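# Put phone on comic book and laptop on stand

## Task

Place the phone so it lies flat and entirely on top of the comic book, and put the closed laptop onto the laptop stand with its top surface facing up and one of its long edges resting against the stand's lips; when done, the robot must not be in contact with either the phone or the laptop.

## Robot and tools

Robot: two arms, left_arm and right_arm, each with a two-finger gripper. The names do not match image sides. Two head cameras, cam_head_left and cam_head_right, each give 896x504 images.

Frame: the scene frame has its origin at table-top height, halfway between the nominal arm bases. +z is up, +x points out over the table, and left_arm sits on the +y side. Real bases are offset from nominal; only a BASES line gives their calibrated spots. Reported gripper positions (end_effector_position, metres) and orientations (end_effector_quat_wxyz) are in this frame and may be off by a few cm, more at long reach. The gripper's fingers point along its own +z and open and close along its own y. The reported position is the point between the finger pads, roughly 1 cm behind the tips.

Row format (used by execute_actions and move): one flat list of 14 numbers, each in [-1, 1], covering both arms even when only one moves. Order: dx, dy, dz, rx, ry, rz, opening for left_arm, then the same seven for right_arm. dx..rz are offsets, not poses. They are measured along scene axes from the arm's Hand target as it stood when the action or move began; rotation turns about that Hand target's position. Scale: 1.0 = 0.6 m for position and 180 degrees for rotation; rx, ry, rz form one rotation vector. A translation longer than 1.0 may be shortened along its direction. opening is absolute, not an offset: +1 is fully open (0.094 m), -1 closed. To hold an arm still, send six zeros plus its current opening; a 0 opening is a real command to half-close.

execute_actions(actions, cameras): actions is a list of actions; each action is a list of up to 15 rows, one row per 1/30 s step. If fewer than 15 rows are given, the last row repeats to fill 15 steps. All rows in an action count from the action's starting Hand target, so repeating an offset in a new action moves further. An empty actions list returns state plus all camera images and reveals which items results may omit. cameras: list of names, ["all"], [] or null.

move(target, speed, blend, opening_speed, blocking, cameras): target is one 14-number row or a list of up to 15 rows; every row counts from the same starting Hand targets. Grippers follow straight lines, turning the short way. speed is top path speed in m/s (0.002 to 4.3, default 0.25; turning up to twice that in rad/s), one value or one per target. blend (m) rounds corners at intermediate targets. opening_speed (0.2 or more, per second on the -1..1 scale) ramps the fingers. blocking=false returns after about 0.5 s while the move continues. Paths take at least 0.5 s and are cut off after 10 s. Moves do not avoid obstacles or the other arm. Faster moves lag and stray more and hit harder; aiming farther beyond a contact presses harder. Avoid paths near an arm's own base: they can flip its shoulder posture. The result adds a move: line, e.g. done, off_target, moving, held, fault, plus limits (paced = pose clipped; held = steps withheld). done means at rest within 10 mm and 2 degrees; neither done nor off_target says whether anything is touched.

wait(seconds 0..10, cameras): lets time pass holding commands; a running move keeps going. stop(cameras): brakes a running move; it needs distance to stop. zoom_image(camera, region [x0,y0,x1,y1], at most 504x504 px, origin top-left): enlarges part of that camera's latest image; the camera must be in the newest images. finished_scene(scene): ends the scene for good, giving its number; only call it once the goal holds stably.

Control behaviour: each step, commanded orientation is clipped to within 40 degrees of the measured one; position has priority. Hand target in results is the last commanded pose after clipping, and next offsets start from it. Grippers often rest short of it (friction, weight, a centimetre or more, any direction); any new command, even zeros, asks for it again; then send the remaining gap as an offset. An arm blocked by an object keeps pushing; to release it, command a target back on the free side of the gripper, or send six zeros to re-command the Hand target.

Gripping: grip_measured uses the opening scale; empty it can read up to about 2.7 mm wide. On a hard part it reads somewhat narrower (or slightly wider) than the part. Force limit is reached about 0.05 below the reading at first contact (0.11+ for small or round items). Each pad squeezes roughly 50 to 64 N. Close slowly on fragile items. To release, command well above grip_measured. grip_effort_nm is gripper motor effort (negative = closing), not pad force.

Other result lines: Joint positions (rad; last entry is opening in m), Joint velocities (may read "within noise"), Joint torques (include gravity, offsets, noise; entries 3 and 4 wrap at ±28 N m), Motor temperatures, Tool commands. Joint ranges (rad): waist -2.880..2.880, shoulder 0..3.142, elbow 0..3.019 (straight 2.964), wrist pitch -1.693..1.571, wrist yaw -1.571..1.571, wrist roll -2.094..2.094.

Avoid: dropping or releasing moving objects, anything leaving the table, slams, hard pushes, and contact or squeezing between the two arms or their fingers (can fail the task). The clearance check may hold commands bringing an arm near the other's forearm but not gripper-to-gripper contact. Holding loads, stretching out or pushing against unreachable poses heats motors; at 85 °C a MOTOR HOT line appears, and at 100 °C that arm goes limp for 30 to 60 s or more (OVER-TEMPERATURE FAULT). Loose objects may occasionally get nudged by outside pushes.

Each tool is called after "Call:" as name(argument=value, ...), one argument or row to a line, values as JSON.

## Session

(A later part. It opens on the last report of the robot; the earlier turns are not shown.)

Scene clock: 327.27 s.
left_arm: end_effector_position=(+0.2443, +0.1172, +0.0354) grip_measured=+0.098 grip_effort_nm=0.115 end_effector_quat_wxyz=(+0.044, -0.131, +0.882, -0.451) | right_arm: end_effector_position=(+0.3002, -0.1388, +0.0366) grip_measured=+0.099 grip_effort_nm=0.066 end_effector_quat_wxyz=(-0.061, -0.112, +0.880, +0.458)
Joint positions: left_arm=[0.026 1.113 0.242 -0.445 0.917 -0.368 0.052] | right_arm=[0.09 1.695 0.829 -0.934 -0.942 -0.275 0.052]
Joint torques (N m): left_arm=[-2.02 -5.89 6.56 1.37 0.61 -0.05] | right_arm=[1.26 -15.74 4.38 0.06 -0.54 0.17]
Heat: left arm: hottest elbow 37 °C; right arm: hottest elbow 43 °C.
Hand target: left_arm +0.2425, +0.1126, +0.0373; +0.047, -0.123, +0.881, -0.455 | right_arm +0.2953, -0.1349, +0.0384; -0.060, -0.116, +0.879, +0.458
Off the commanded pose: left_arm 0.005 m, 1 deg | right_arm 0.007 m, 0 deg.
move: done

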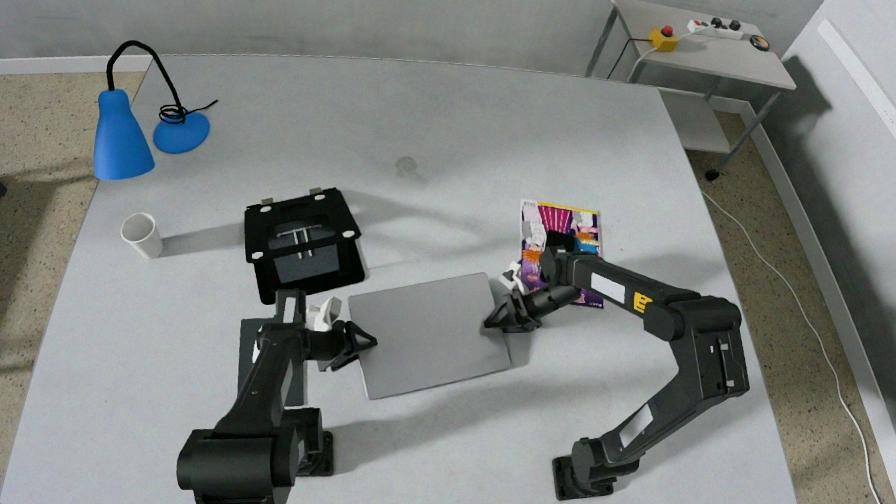

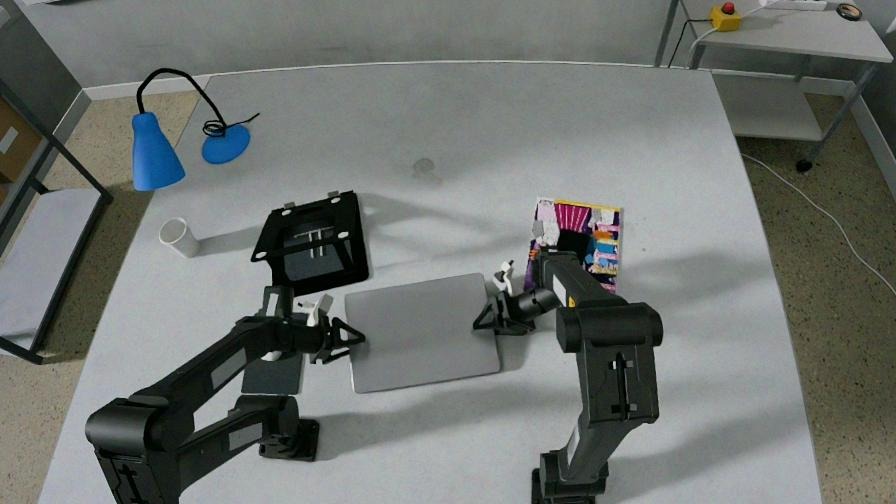

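Call:
move(
  target=[0,0,0,0,0,0,-0.4,0,0,0,0,0,0,-0.4],
  opening_speed=0.3,
  cameras=["all"],
)

Call:
zoom_image(
  camera="cam_head_left",
  region=[270, 250, 410, 410],
)

Call:
zoom_image(
  camera="cam_head_left",
  region=[430, 250, 570, 410],
)

Scene clock: 332.87 s.
left_arm: end_effector_position=(+0.2413, +0.1194, +0.0309) grip_measured=-0.398 grip_effort_nm=-0.496 end_effector_quat_wxyz=(+0.045, -0.133, +0.886, -0.442) | right_arm: end_effector_position=(+0.3034, -0.1450, +0.0321) grip_measured=-0.395 grip_effort_nm=-0.271 end_effector_quat_wxyz=(-0.055, -0.113, +0.887, +0.445)
Joint positions: left_arm=[0.026 1.108 0.233 -0.444 0.895 -0.365 0.028] | right_arm=[0.08 1.695 0.829 -0.922 -0.913 -0.275 0.028]
Joint torques (N m): left_arm=[-2.84 -5.3 7.04 1.25 1.51 -0.03] | right_arm=[1.96 -15.74 4.44 -0.24 -1.56 0.16]
Heat: left arm: hottest elbow 37 °C; right arm: hottest elbow 42 °C.
Hand target: left_arm +0.2424, +0.1126, +0.0372; +0.047, -0.123, +0.881, -0.455 | right_arm +0.2953, -0.1350, +0.0384; -0.060, -0.116, +0.879, +0.458
Off the commanded pose: left_arm 0.009 m, 2 deg | right_arm 0.014 m, 2 deg.
move: off_target (right_arm)

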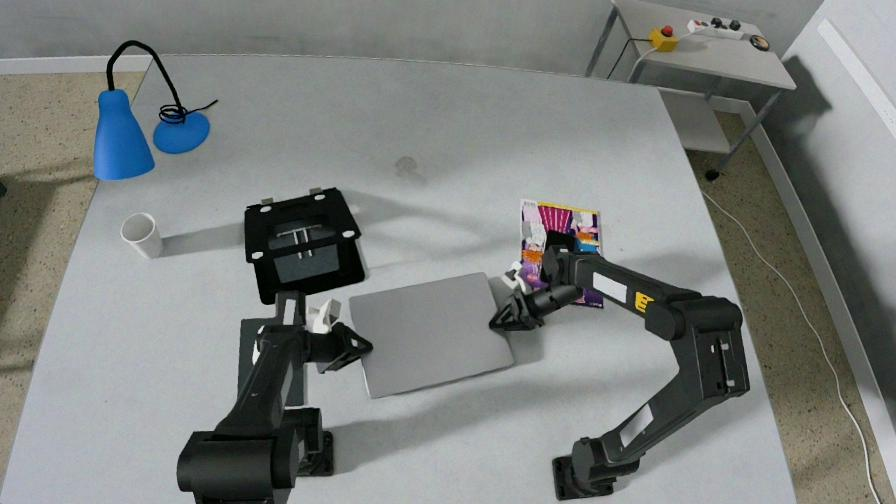

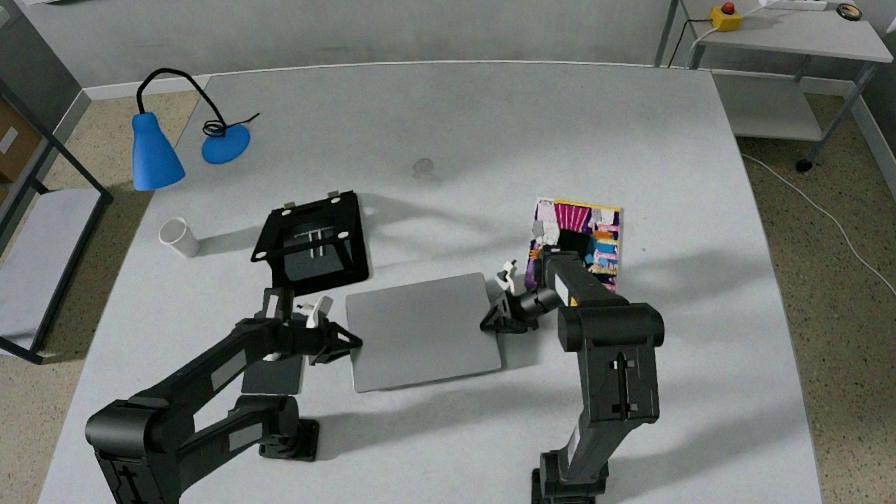

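Scaled by 3.150.

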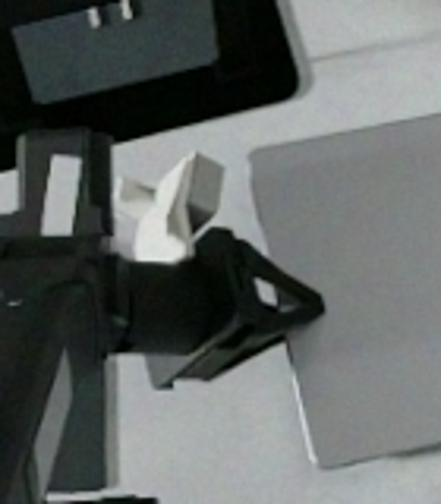

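Scaled by 3.150.

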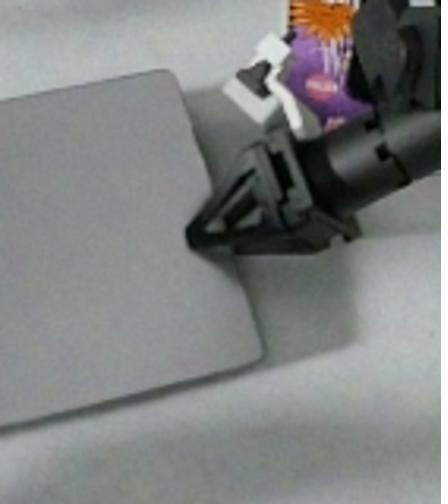

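Call:
move(
  target=[0,0,0,0,0,0,-0.95,0,0,0,0,0,0,-0.95],
  opening_speed=0.3,
  cameras=["all"],
)

Call:
zoom_image(
  camera="cam_head_left",
  region=[270, 250, 570, 410],
)

Call:
zoom_image(
  camera="cam_head_right",
  region=[270, 250, 570, 410],
)

Scene clock: 337.40 s.
left_arm: end_effector_position=(+0.2414, +0.1191, +0.0313) grip_measured=-0.440 grip_effort_nm=-1.013 end_effector_quat_wxyz=(+0.046, -0.132, +0.886, -0.443) | right_arm: end_effector_position=(+0.3044, -0.1455, +0.0333) grip_measured=-0.472 grip_effort_nm=-1.038 end_effector_quat_wxyz=(-0.053, -0.111, +0.885, +0.450)
Joint positions: left_arm=[0.026 1.107 0.233 -0.444 0.898 -0.364 0.026] | right_arm=[0.075 1.695 0.829 -0.922 -0.922 -0.278 0.025]
Joint torques (N m): left_arm=[-3.43 -4.07 7.17 1.2 1.29 -0.07] | right_arm=[2.32 -15.68 4.4 -0.31 -1.21 0.18]
Heat: left arm: hottest elbow 37 °C; right arm: hottest elbow 42 °C.
Hand target: left_arm +0.2424, +0.1126, +0.0371; +0.047, -0.123, +0.881, -0.455 | right_arm +0.2953, -0.1349, +0.0384; -0.060, -0.116, +0.879, +0.458
Off the commanded pose: left_arm 0.009 m, 2 deg | right_arm 0.015 m, 2 deg.
move: off_target (right_arm)

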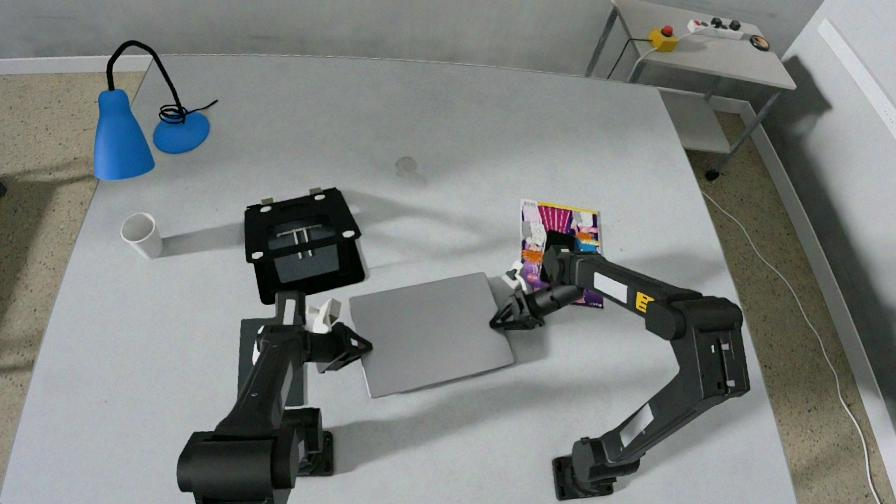

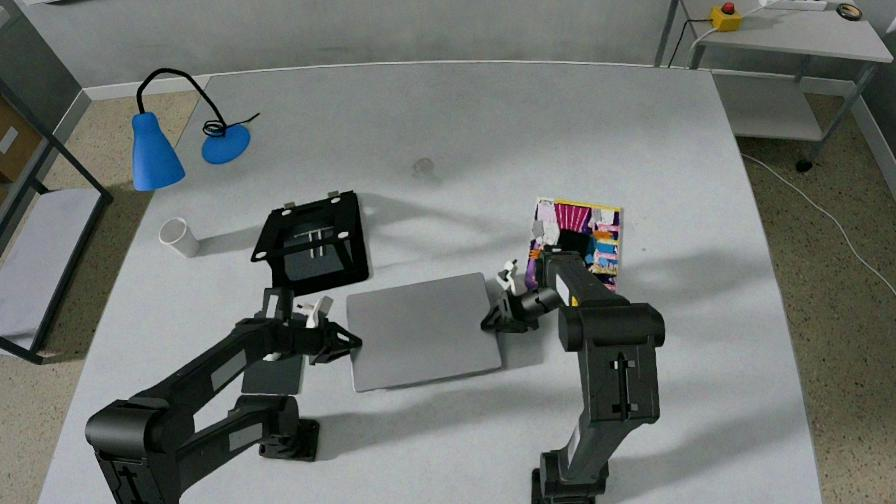

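Scaled by 1.680.

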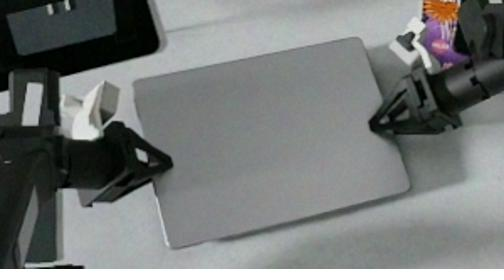

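Scaled by 1.680.

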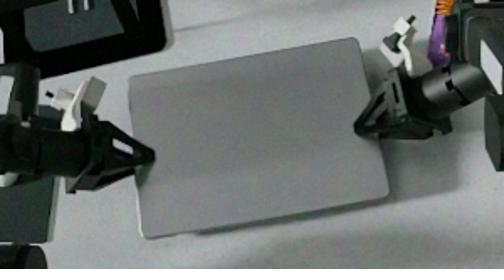

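Call:
move(
  target=[-0.003,0.01,0.13,0,0,0,-0.95,0.01,-0.015,0.13,0,0,0,-0.95],
  speed=0.08,
  cameras=["all"],
)

Call:
zoom_image(
  camera="cam_head_left",
  region=[250, 180, 570, 410],
)

Call:
zoom_image(
  camera="cam_head_right",
  region=[250, 180, 570, 410],
)

Scene clock: 342.40 s.
left_arm: end_effector_position=(+0.2053, +0.1163, +0.0738) grip_measured=-0.452 grip_effort_nm=-1.009 end_effector_quat_wxyz=(-0.005, -0.160, +0.882, -0.444) | right_arm: end_effector_position=(+0.2701, -0.1509, +0.0813) grip_measured=-0.498 grip_effort_nm=-1.043 end_effector_quat_wxyz=(-0.112, -0.082, +0.882, +0.450)
Joint positions: left_arm=[0.029 0.843 0.269 -0.854 0.912 -0.371 0.026] | right_arm=[0.069 1.578 0.829 -1.178 -0.916 -0.288 0.024]
Joint torques (N m): left_arm=[-1.26 -4.48 17.42 0.05 1.02 0.34] | right_arm=[0.91 -17.08 11.12 -0.9 -1.16 -0.13]
Heat: left arm: hottest elbow 37 °C; right arm: hottest elbow 42 °C.
Hand target: left_arm +0.2406, +0.1186, +0.1152; +0.047, -0.123, +0.881, -0.455 | right_arm +0.3013, -0.1439, +0.1164; -0.060, -0.116, +0.879, +0.458
Off the commanded pose: left_arm 0.054 m, 7 deg | right_arm 0.047 m, 7 deg.
move: off_target (left_arm, right_arm)

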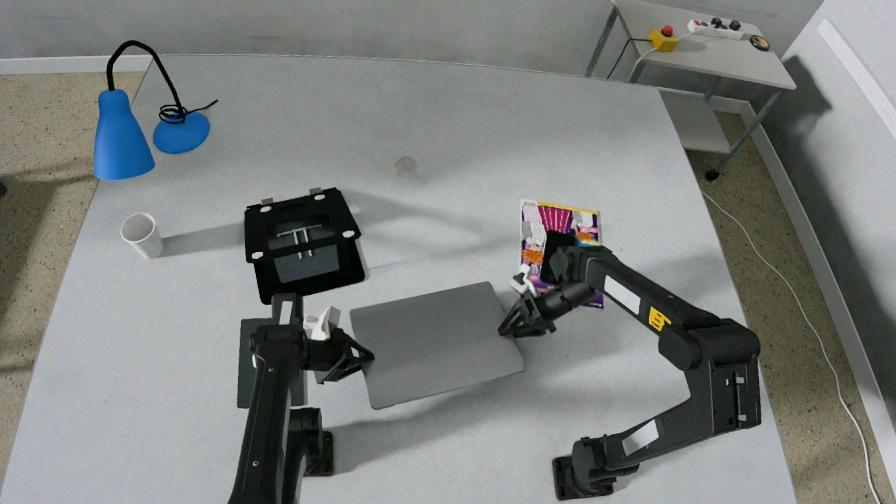

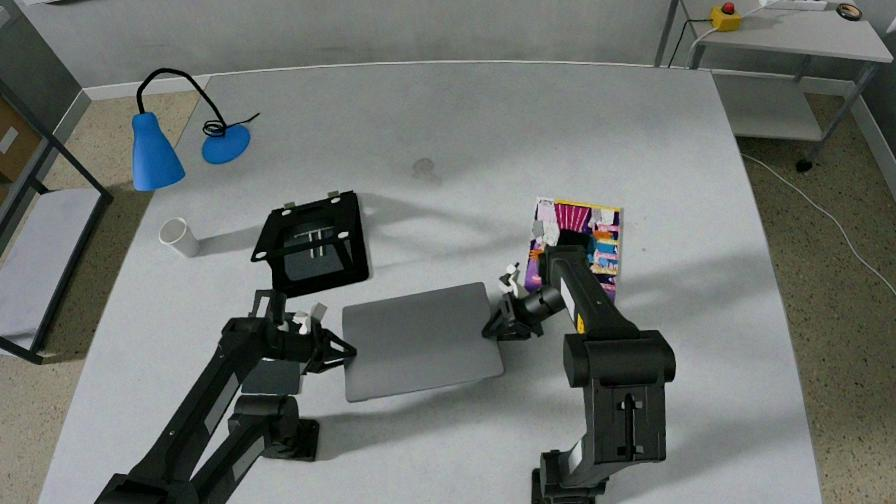

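Scaled by 1.575.

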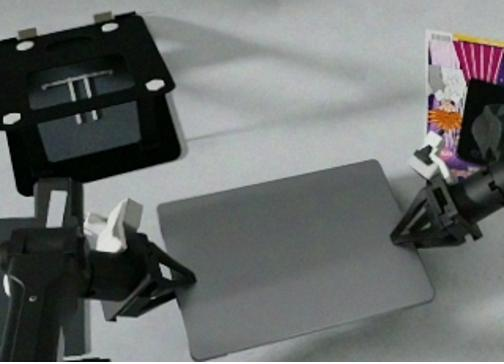

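Scaled by 1.575.

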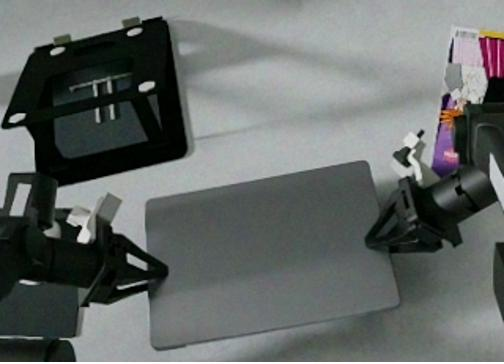

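Call:
move(
  target=[0.06,0.03,0.17,0,0,0,-0.95,0.06,0.03,0.17,0,0,0,-0.95],
  speed=0.1,
  cameras=["all"],
)

Call:
zoom_image(
  camera="cam_head_left",
  region=[220, 180, 570, 410],
)

Call:
zoom_image(
  camera="cam_head_right",
  region=[220, 180, 570, 410],
)

Scene clock: 348.47 s.
left_arm: end_effector_position=(+0.2466, +0.1319, +0.1718) grip_measured=-0.464 grip_effort_nm=-1.004 end_effector_quat_wxyz=(-0.005, -0.157, +0.880, -0.449) | right_arm: end_effector_position=(+0.3124, -0.1352, +0.1765) grip_measured=-0.502 grip_effort_nm=-1.038 end_effector_quat_wxyz=(-0.109, -0.082, +0.879, +0.457)
Joint positions: left_arm=[0.103 0.862 0.559 -1.222 0.93 -0.244 0.025] | right_arm=[0.097 1.52 1.06 -1.432 -0.941 -0.249 0.023]
Joint torques (N m): left_arm=[-1.61 -4.07 19.96 -0.17 0.85 0.38] | right_arm=[1.38 -17.26 13.76 -0.7 -0.67 0.09]
Heat: left arm: hottest elbow 39 °C; right arm: hottest elbow 43 °C.
Hand target: left_arm +0.2766, +0.1366, +0.2173; +0.047, -0.122, +0.881, -0.455 | right_arm +0.3372, -0.1260, +0.2183; -0.060, -0.116, +0.879, +0.458
Off the commanded pose: left_arm 0.055 m, 7 deg | right_arm 0.050 m, 7 deg.
move: off_target (left_arm, right_arm)

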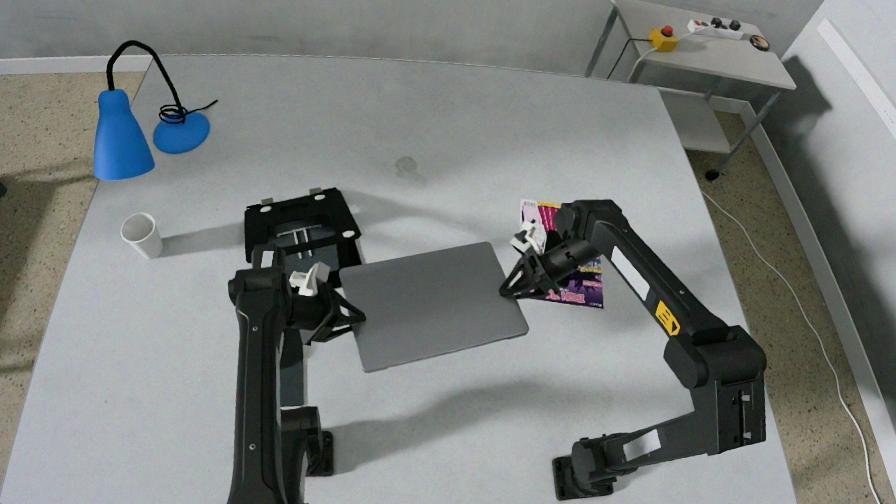

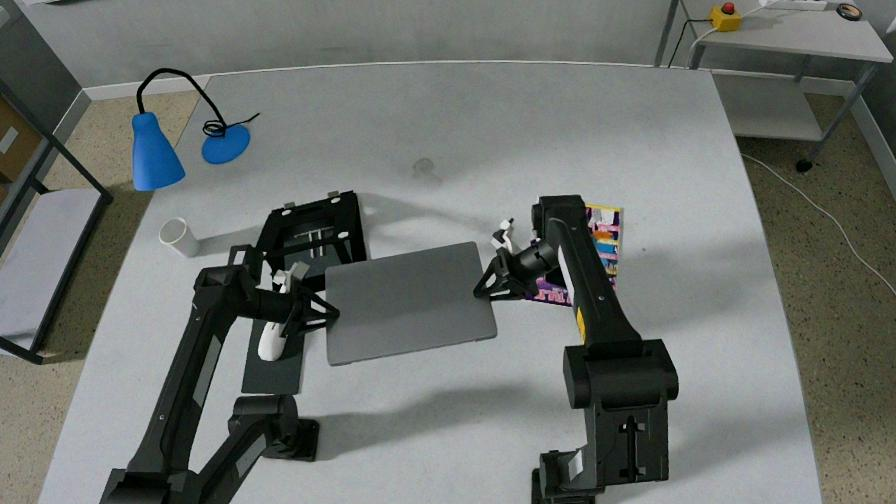

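Scaled by 1.440.

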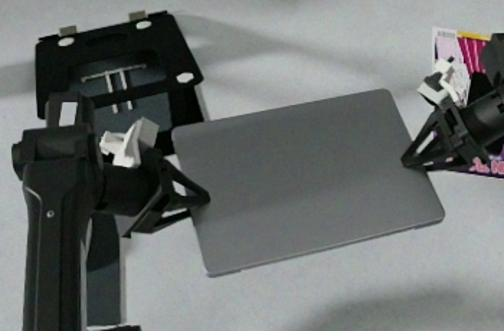

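Scaled by 1.440.

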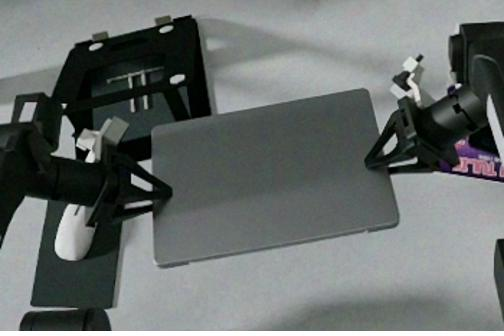

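Call:
move(
  target=[
    [0.02,0.02,0.1,0,0,0,-0.95,0.02,0.02,0.1,0,0,0,-0.95],
    [0.18,0.25,0.13,-0.023,0.065,0.012,-0.95,0.2,0.255,0.13,-0.023,0.065,0.012,-0.95],
  ],
  speed=0.08,
  blend=0.02,
  cameras=["all"],
)

Call:
zoom_image(
  camera="cam_head_left",
  region=[160, 140, 560, 390],
)

Call:
zoom_image(
  camera="cam_head_right",
  region=[120, 140, 520, 390],
)

Scene clock: 368.23 s.
left_arm: end_effector_position=(+0.3633, +0.2725, +0.2492) grip_measured=-0.479 grip_effort_nm=-1.004 end_effector_quat_wxyz=(-0.015, -0.244, +0.859, -0.450) | right_arm: end_effector_position=(+0.4450, +0.0132, +0.2622) grip_measured=-0.502 grip_effort_nm=-1.038 end_effector_quat_wxyz=(-0.187, -0.063, +0.881, +0.431)
Joint positions: left_arm=[0.473 1.324 1.078 -1.659 0.889 0.11 0.024] | right_arm=[0.344 1.899 1.804 -1.668 -0.965 0.106 0.023]
Joint torques (N m): left_arm=[-0.32 -12.22 19.56 -0.98 0.83 0.06] | right_arm=[1.55 -22.18 15.27 -0.64 -0.35 0.27]
Motor temperatures (°C): left_arm=[22 27 42 24 28 24 29] | right_arm=[26 41 47 25 26 23 27]
Heat: left arm: hottest elbow 42 °C; right arm: hottest elbow 47 °C.
Hand target: left_arm +0.3847, +0.2867, +0.2953; -0.038, -0.186, +0.862, -0.470 | right_arm +0.4572, +0.0271, +0.2964; -0.162, -0.083, +0.882, +0.434
Off the commanded pose: left_arm 0.053 m, 7 deg | right_arm 0.039 m, 4 deg.
joint sent to its limit (left arm) — joint 4 (wrist pitch), lower limit. The joint targets are off in position and orientation.
joint sent to its limit (right arm) — joint 4 (wrist pitch), lower limit. The joint targets are off in position, not in orientation.
move: off_target (left_arm, right_arm)

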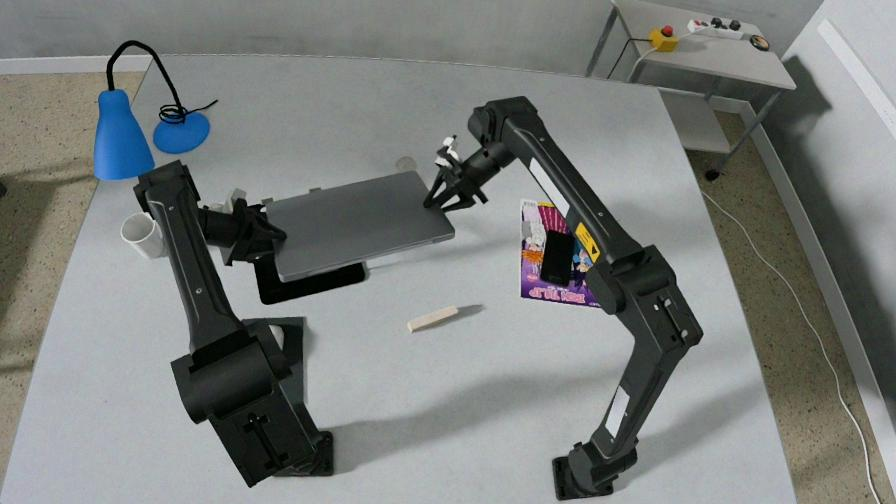

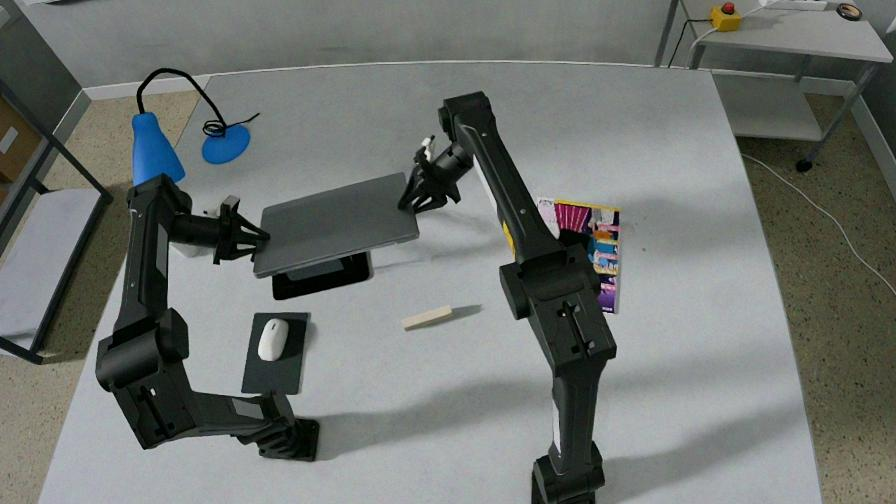

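Scaled by 1.260.

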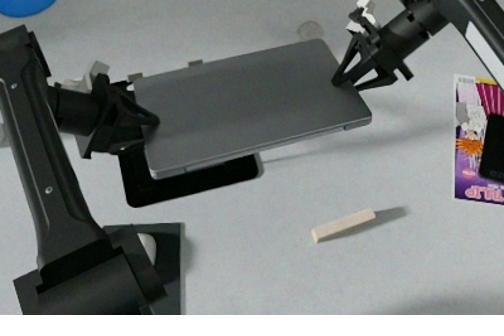

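Scaled by 1.260.

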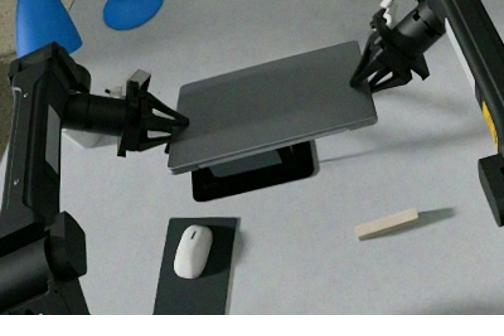

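Call:
move(
  target=[0.15,0.27,0,-0.023,0.065,0.012,-0.95,0.167,0.277,0,-0.023,0.065,0.012,-0.95],
  speed=0.08,
  cameras=["all"],
)

Call:
zoom_image(
  camera="cam_head_left",
  region=[60, 100, 460, 350],
)

Call:
zoom_image(
  camera="cam_head_right",
  region=[60, 100, 460, 350],
)

Scene clock: 382.30 s.
left_arm: end_effector_position=(+0.4562, +0.4326, +0.2388) grip_measured=-0.524 grip_effort_nm=-1.009 end_effector_quat_wxyz=(+0.003, -0.379, +0.820, -0.430) | right_arm: end_effector_position=(+0.5574, +0.1798, +0.2494) grip_measured=-0.560 grip_effort_nm=-1.028 end_effector_quat_wxyz=(-0.215, +0.026, +0.869, +0.444)
Joint positions: left_arm=[0.672 1.682 1.466 -1.662 0.847 -0.027 0.022] | right_arm=[0.497 2.447 2.685 -1.674 -1.028 0.638 0.021]
Joint torques (N m): left_arm=[-1.79 -20.07 19.48 -0.84 0.96 0.28] | right_arm=[1.38 -31.09 15.98 0.05 -0.79 0.28]
Motor temperatures (°C): left_arm=[22 27 47 24 28 24 29] | right_arm=[26 43 53 25 25 23 27]
Heat: left arm: hottest elbow 47 °C; right arm: hottest elbow 53 °C.
Hand target: left_arm +0.4746, +0.4486, +0.2951; -0.124, -0.248, +0.832, -0.480 | right_arm +0.5575, +0.1932, +0.2963; -0.263, -0.049, +0.874, +0.405
Off the commanded pose: left_arm 0.062 m, 22 deg | right_arm 0.049 m, 11 deg.
joint sent to its limit (left arm) — joint 4 (wrist pitch), lower limit. The joint targets are off in position and orientation.
joint sent to its limit (right arm) — joint 4 (wrist pitch), lower limit. The joint targets are off in position and orientation.
move: off_target (left_arm, right_arm)

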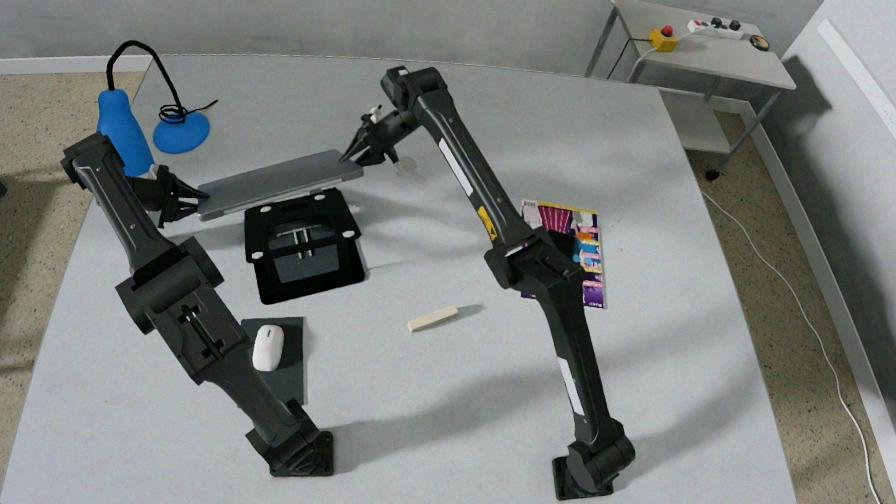

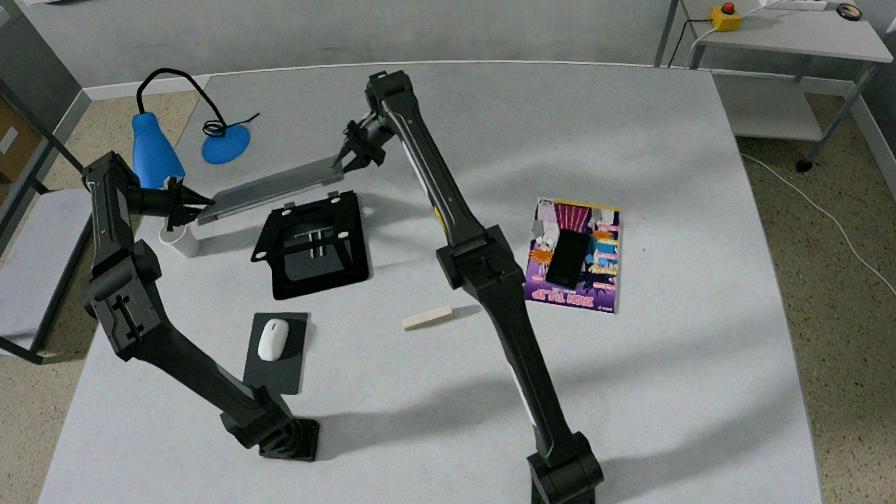

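Scaled by 1.260.

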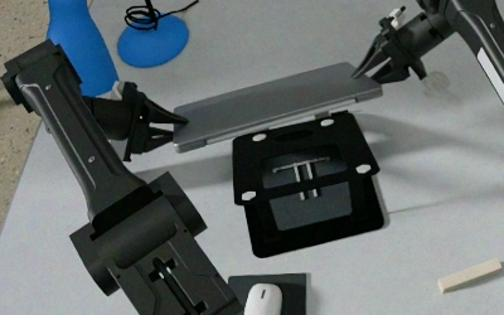

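Scaled by 1.260.

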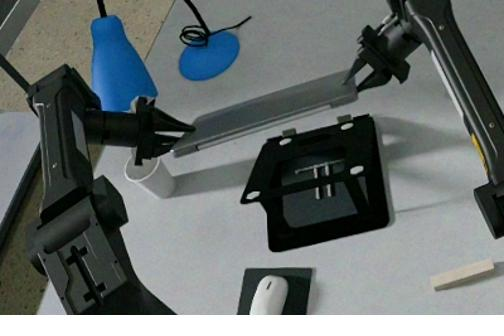

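Call:
move(
  target=[0.017,-0.047,-0.1,0,0,0,-0.95,0.017,-0.047,-0.1,0,0,0,-0.95],
  speed=0.06,
  cameras=["all"],
)

Call:
zoom_image(
  camera="cam_head_left",
  region=[160, 130, 400, 320],
)

Call:
zoom_image(
  camera="cam_head_right",
  region=[160, 130, 400, 320],
)

Scene clock: 393.40 s.
left_arm: end_effector_position=(+0.4696, +0.4221, +0.2004) grip_measured=-0.524 grip_effort_nm=-1.009 end_effector_quat_wxyz=(-0.032, -0.359, +0.821, -0.444) | right_arm: end_effector_position=(+0.5664, +0.1681, +0.2190) grip_measured=-0.562 grip_effort_nm=-1.038 end_effector_quat_wxyz=(-0.213, +0.015, +0.873, +0.439)
Joint positions: left_arm=[0.637 1.773 1.466 -1.664 0.855 0.026 0.022] | right_arm=[0.478 2.47 2.654 -1.675 -1.018 0.562 0.021]
Joint torques (N m): left_arm=[-2.9 -20.07 15.02 -0.85 0.45 0.43] | right_arm=[0.03 -31.85 9.66 -0.01 -0.73 -0.29]
Motor temperatures (°C): left_arm=[22 28 47 24 28 24 29] | right_arm=[26 46 55 25 26 23 27]
Heat: left arm: hottest elbow 47 °C; right arm: hottest elbow 55 °C.
Hand target: left_arm +0.4848, +0.4205, +0.2352; -0.124, -0.248, +0.832, -0.480 | right_arm +0.5677, +0.1651, +0.2364; -0.262, -0.049, +0.874, +0.405
Off the commanded pose: left_arm 0.038 m, 17 deg | right_arm 0.018 m, 10 deg.
joint sent to its limit (left arm) — joint 4 (wrist pitch), lower limit. The joint targets are off in orientation, not in position.
joint sent to its limit (right arm) — joint 4 (wrist pitch), lower limit. The joint targets are off in orientation, not in position.
move: off_target (left_arm, right_arm)

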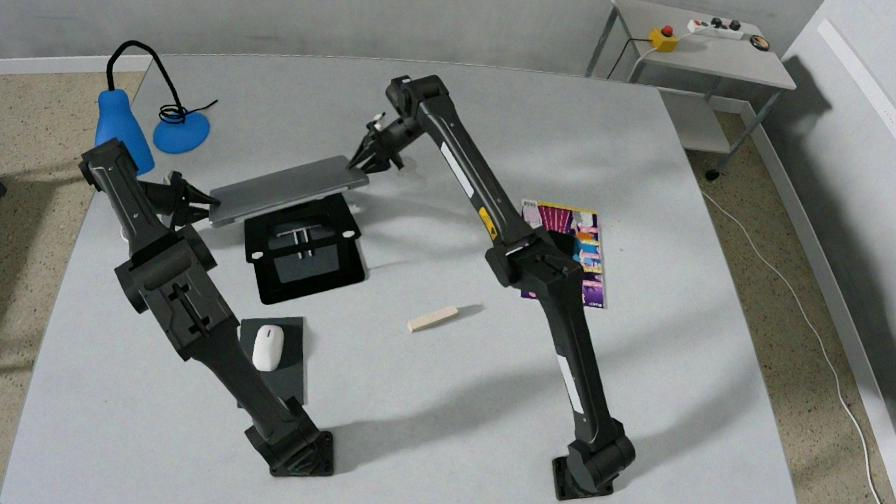

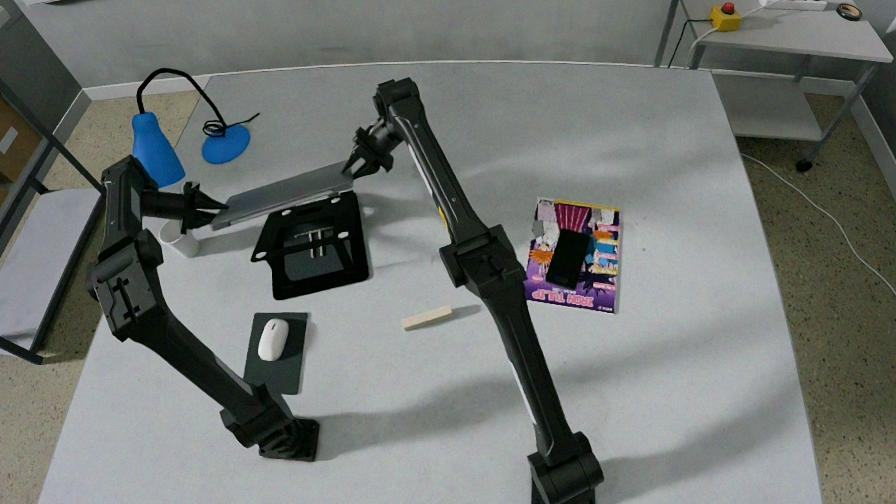

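Scaled by 2.100.

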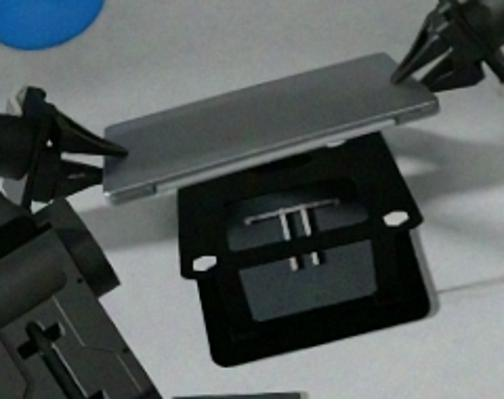

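Scaled by 2.100.

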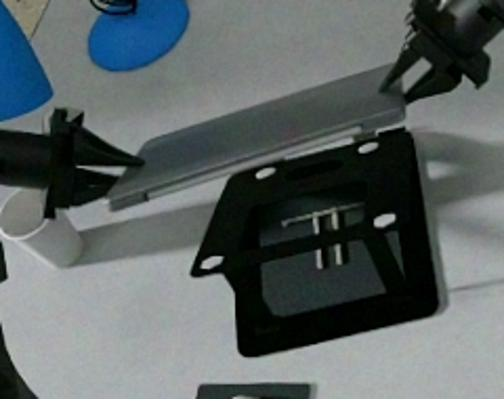

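Call:
move(
  target=[0.0,-0.022,-0.09,0,0,0,-0.95,0.0,-0.022,-0.09,0,0,0,-0.95],
  speed=0.06,
  cameras=["all"],
)

Call:
zoom_image(
  camera="cam_head_left",
  region=[160, 130, 400, 320],
)

Call:
zoom_image(
  camera="cam_head_right",
  region=[160, 130, 400, 320],
)

Scene clock: 403.40 s.
left_arm: end_effector_position=(+0.4774, +0.4125, +0.1558) grip_measured=-0.524 grip_effort_nm=-1.009 end_effector_quat_wxyz=(-0.067, -0.332, +0.825, -0.452) | right_arm: end_effector_position=(+0.5653, +0.1556, +0.1752) grip_measured=-0.562 grip_effort_nm=-1.043 end_effector_quat_wxyz=(-0.232, +0.012, +0.874, +0.428)
Joint positions: left_arm=[0.608 1.873 1.466 -1.664 0.845 0.1 0.022] | right_arm=[0.464 2.484 2.567 -1.675 -1.016 0.484 0.021]
Joint torques (N m): left_arm=[-4.19 -21.19 11.03 -1.06 0.34 0.53] | right_arm=[0.03 -31.74 9.29 -0.16 -0.29 -0.44]
Heat: left arm: hottest elbow 46 °C; right arm: hottest elbow 52 °C.
Hand target: left_arm +0.4849, +0.4071, +0.1811; -0.124, -0.248, +0.832, -0.480 | right_arm +0.5677, +0.1518, +0.1825; -0.262, -0.049, +0.874, +0.405
Off the commanded pose: left_arm 0.027 m, 12 deg | right_arm 0.008 m, 8 deg.
joint sent to its limit (left arm) — joint 4 (wrist pitch), lower limit. The joint targets are off in orientation, not in position.
joint sent to its limit (right arm) — joint 4 (wrist pitch), lower limit. The joint targets are off in orientation, not in position.
move: off_target (left_arm, right_arm)

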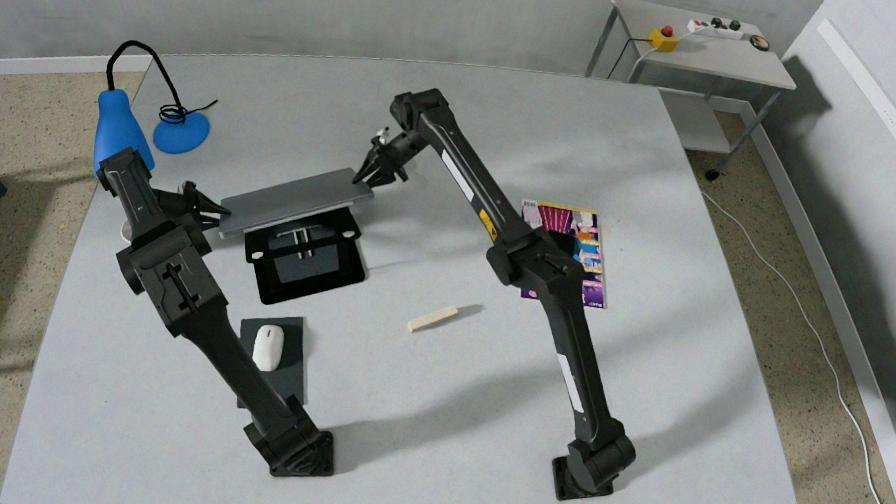

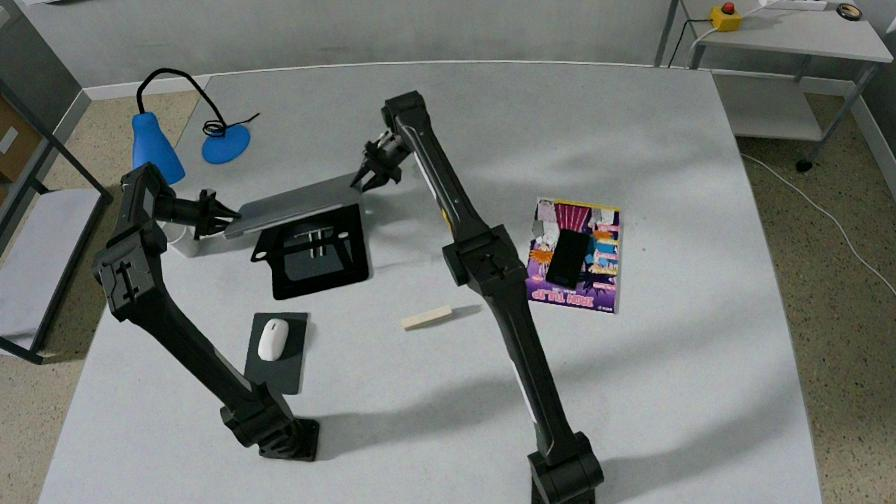

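Scaled by 2.100.

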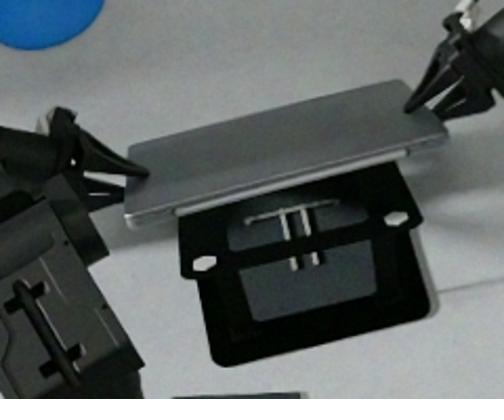

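Scaled by 2.100.

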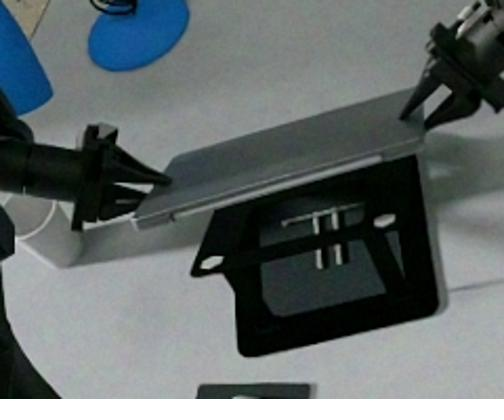

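Call:
move(
  target=[0.0,0,-0.07,0,0,0,-0.95,0.0,0,-0.085,0,0,0,-0.95],
  speed=0.05,
  cameras=["all"],
)

Call:
zoom_image(
  camera="cam_head_left",
  region=[200, 150, 400, 290],
)

Call:
zoom_image(
  camera="cam_head_right",
  region=[200, 150, 400, 290],
)

Scene clock: 412.90 s.
left_arm: end_effector_position=(+0.4765, +0.4126, +0.1136) grip_measured=-0.524 grip_effort_nm=-1.009 end_effector_quat_wxyz=(-0.096, -0.320, +0.823, -0.460) | right_arm: end_effector_position=(+0.5657, +0.1557, +0.1316) grip_measured=-0.560 grip_effort_nm=-1.043 end_effector_quat_wxyz=(-0.244, +0.003, +0.873, +0.422)
Joint positions: left_arm=[0.606 1.966 1.466 -1.664 0.833 0.162 0.022] | right_arm=[0.464 2.542 2.561 -1.675 -1.016 0.428 0.021]
Joint torques (N m): left_arm=[-3.08 -22.18 10.19 -1.16 0.27 0.56] | right_arm=[0.03 -30.97 8.87 -0.23 -0.01 -0.56]
Heat: left arm: hottest elbow 44 °C; right arm: hottest elbow 51 °C.
Hand target: left_arm +0.4848, +0.4073, +0.1392; -0.124, -0.248, +0.832, -0.480 | right_arm +0.5677, +0.1518, +0.1314; -0.262, -0.049, +0.874, +0.405
Off the commanded pose: left_arm 0.027 m, 9 deg | right_arm 0.004 m, 7 deg.
joint sent to its limit (left arm) — joint 4 (wrist pitch), lower limit. The joint targets are off in orientation, not in position.
joint sent to its limit (right arm) — joint 4 (wrist pitch), lower limit. The joint targets are off in orientation, not in position.
move: off_target (left_arm, right_arm)

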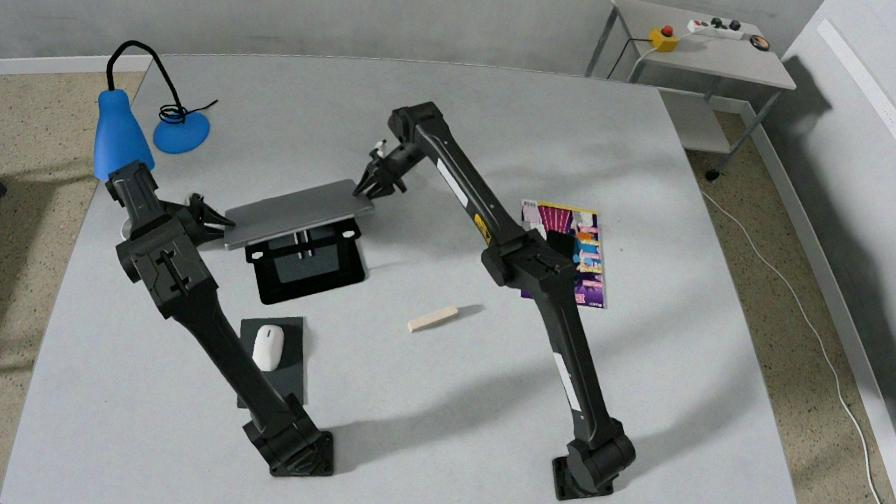

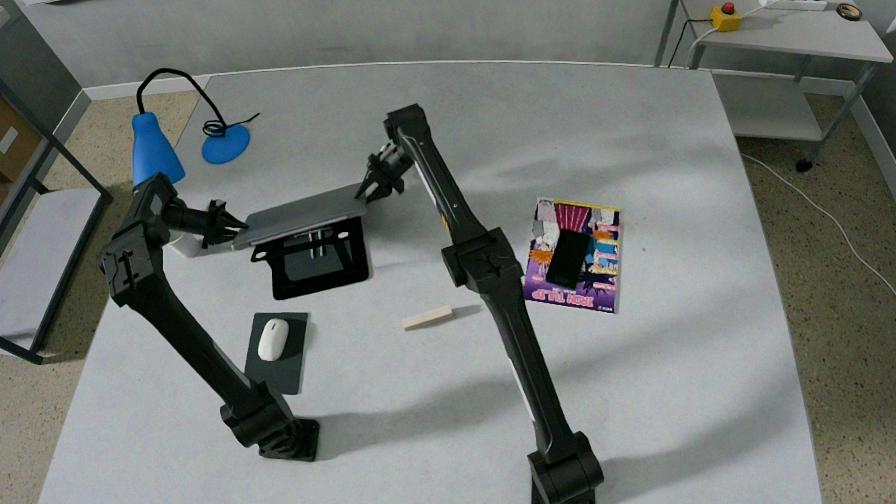

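Scaled by 2.520.

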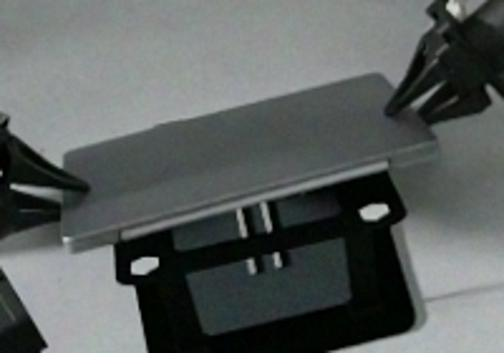

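Scaled by 2.520.

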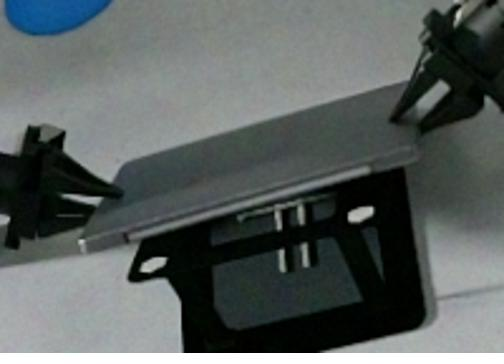

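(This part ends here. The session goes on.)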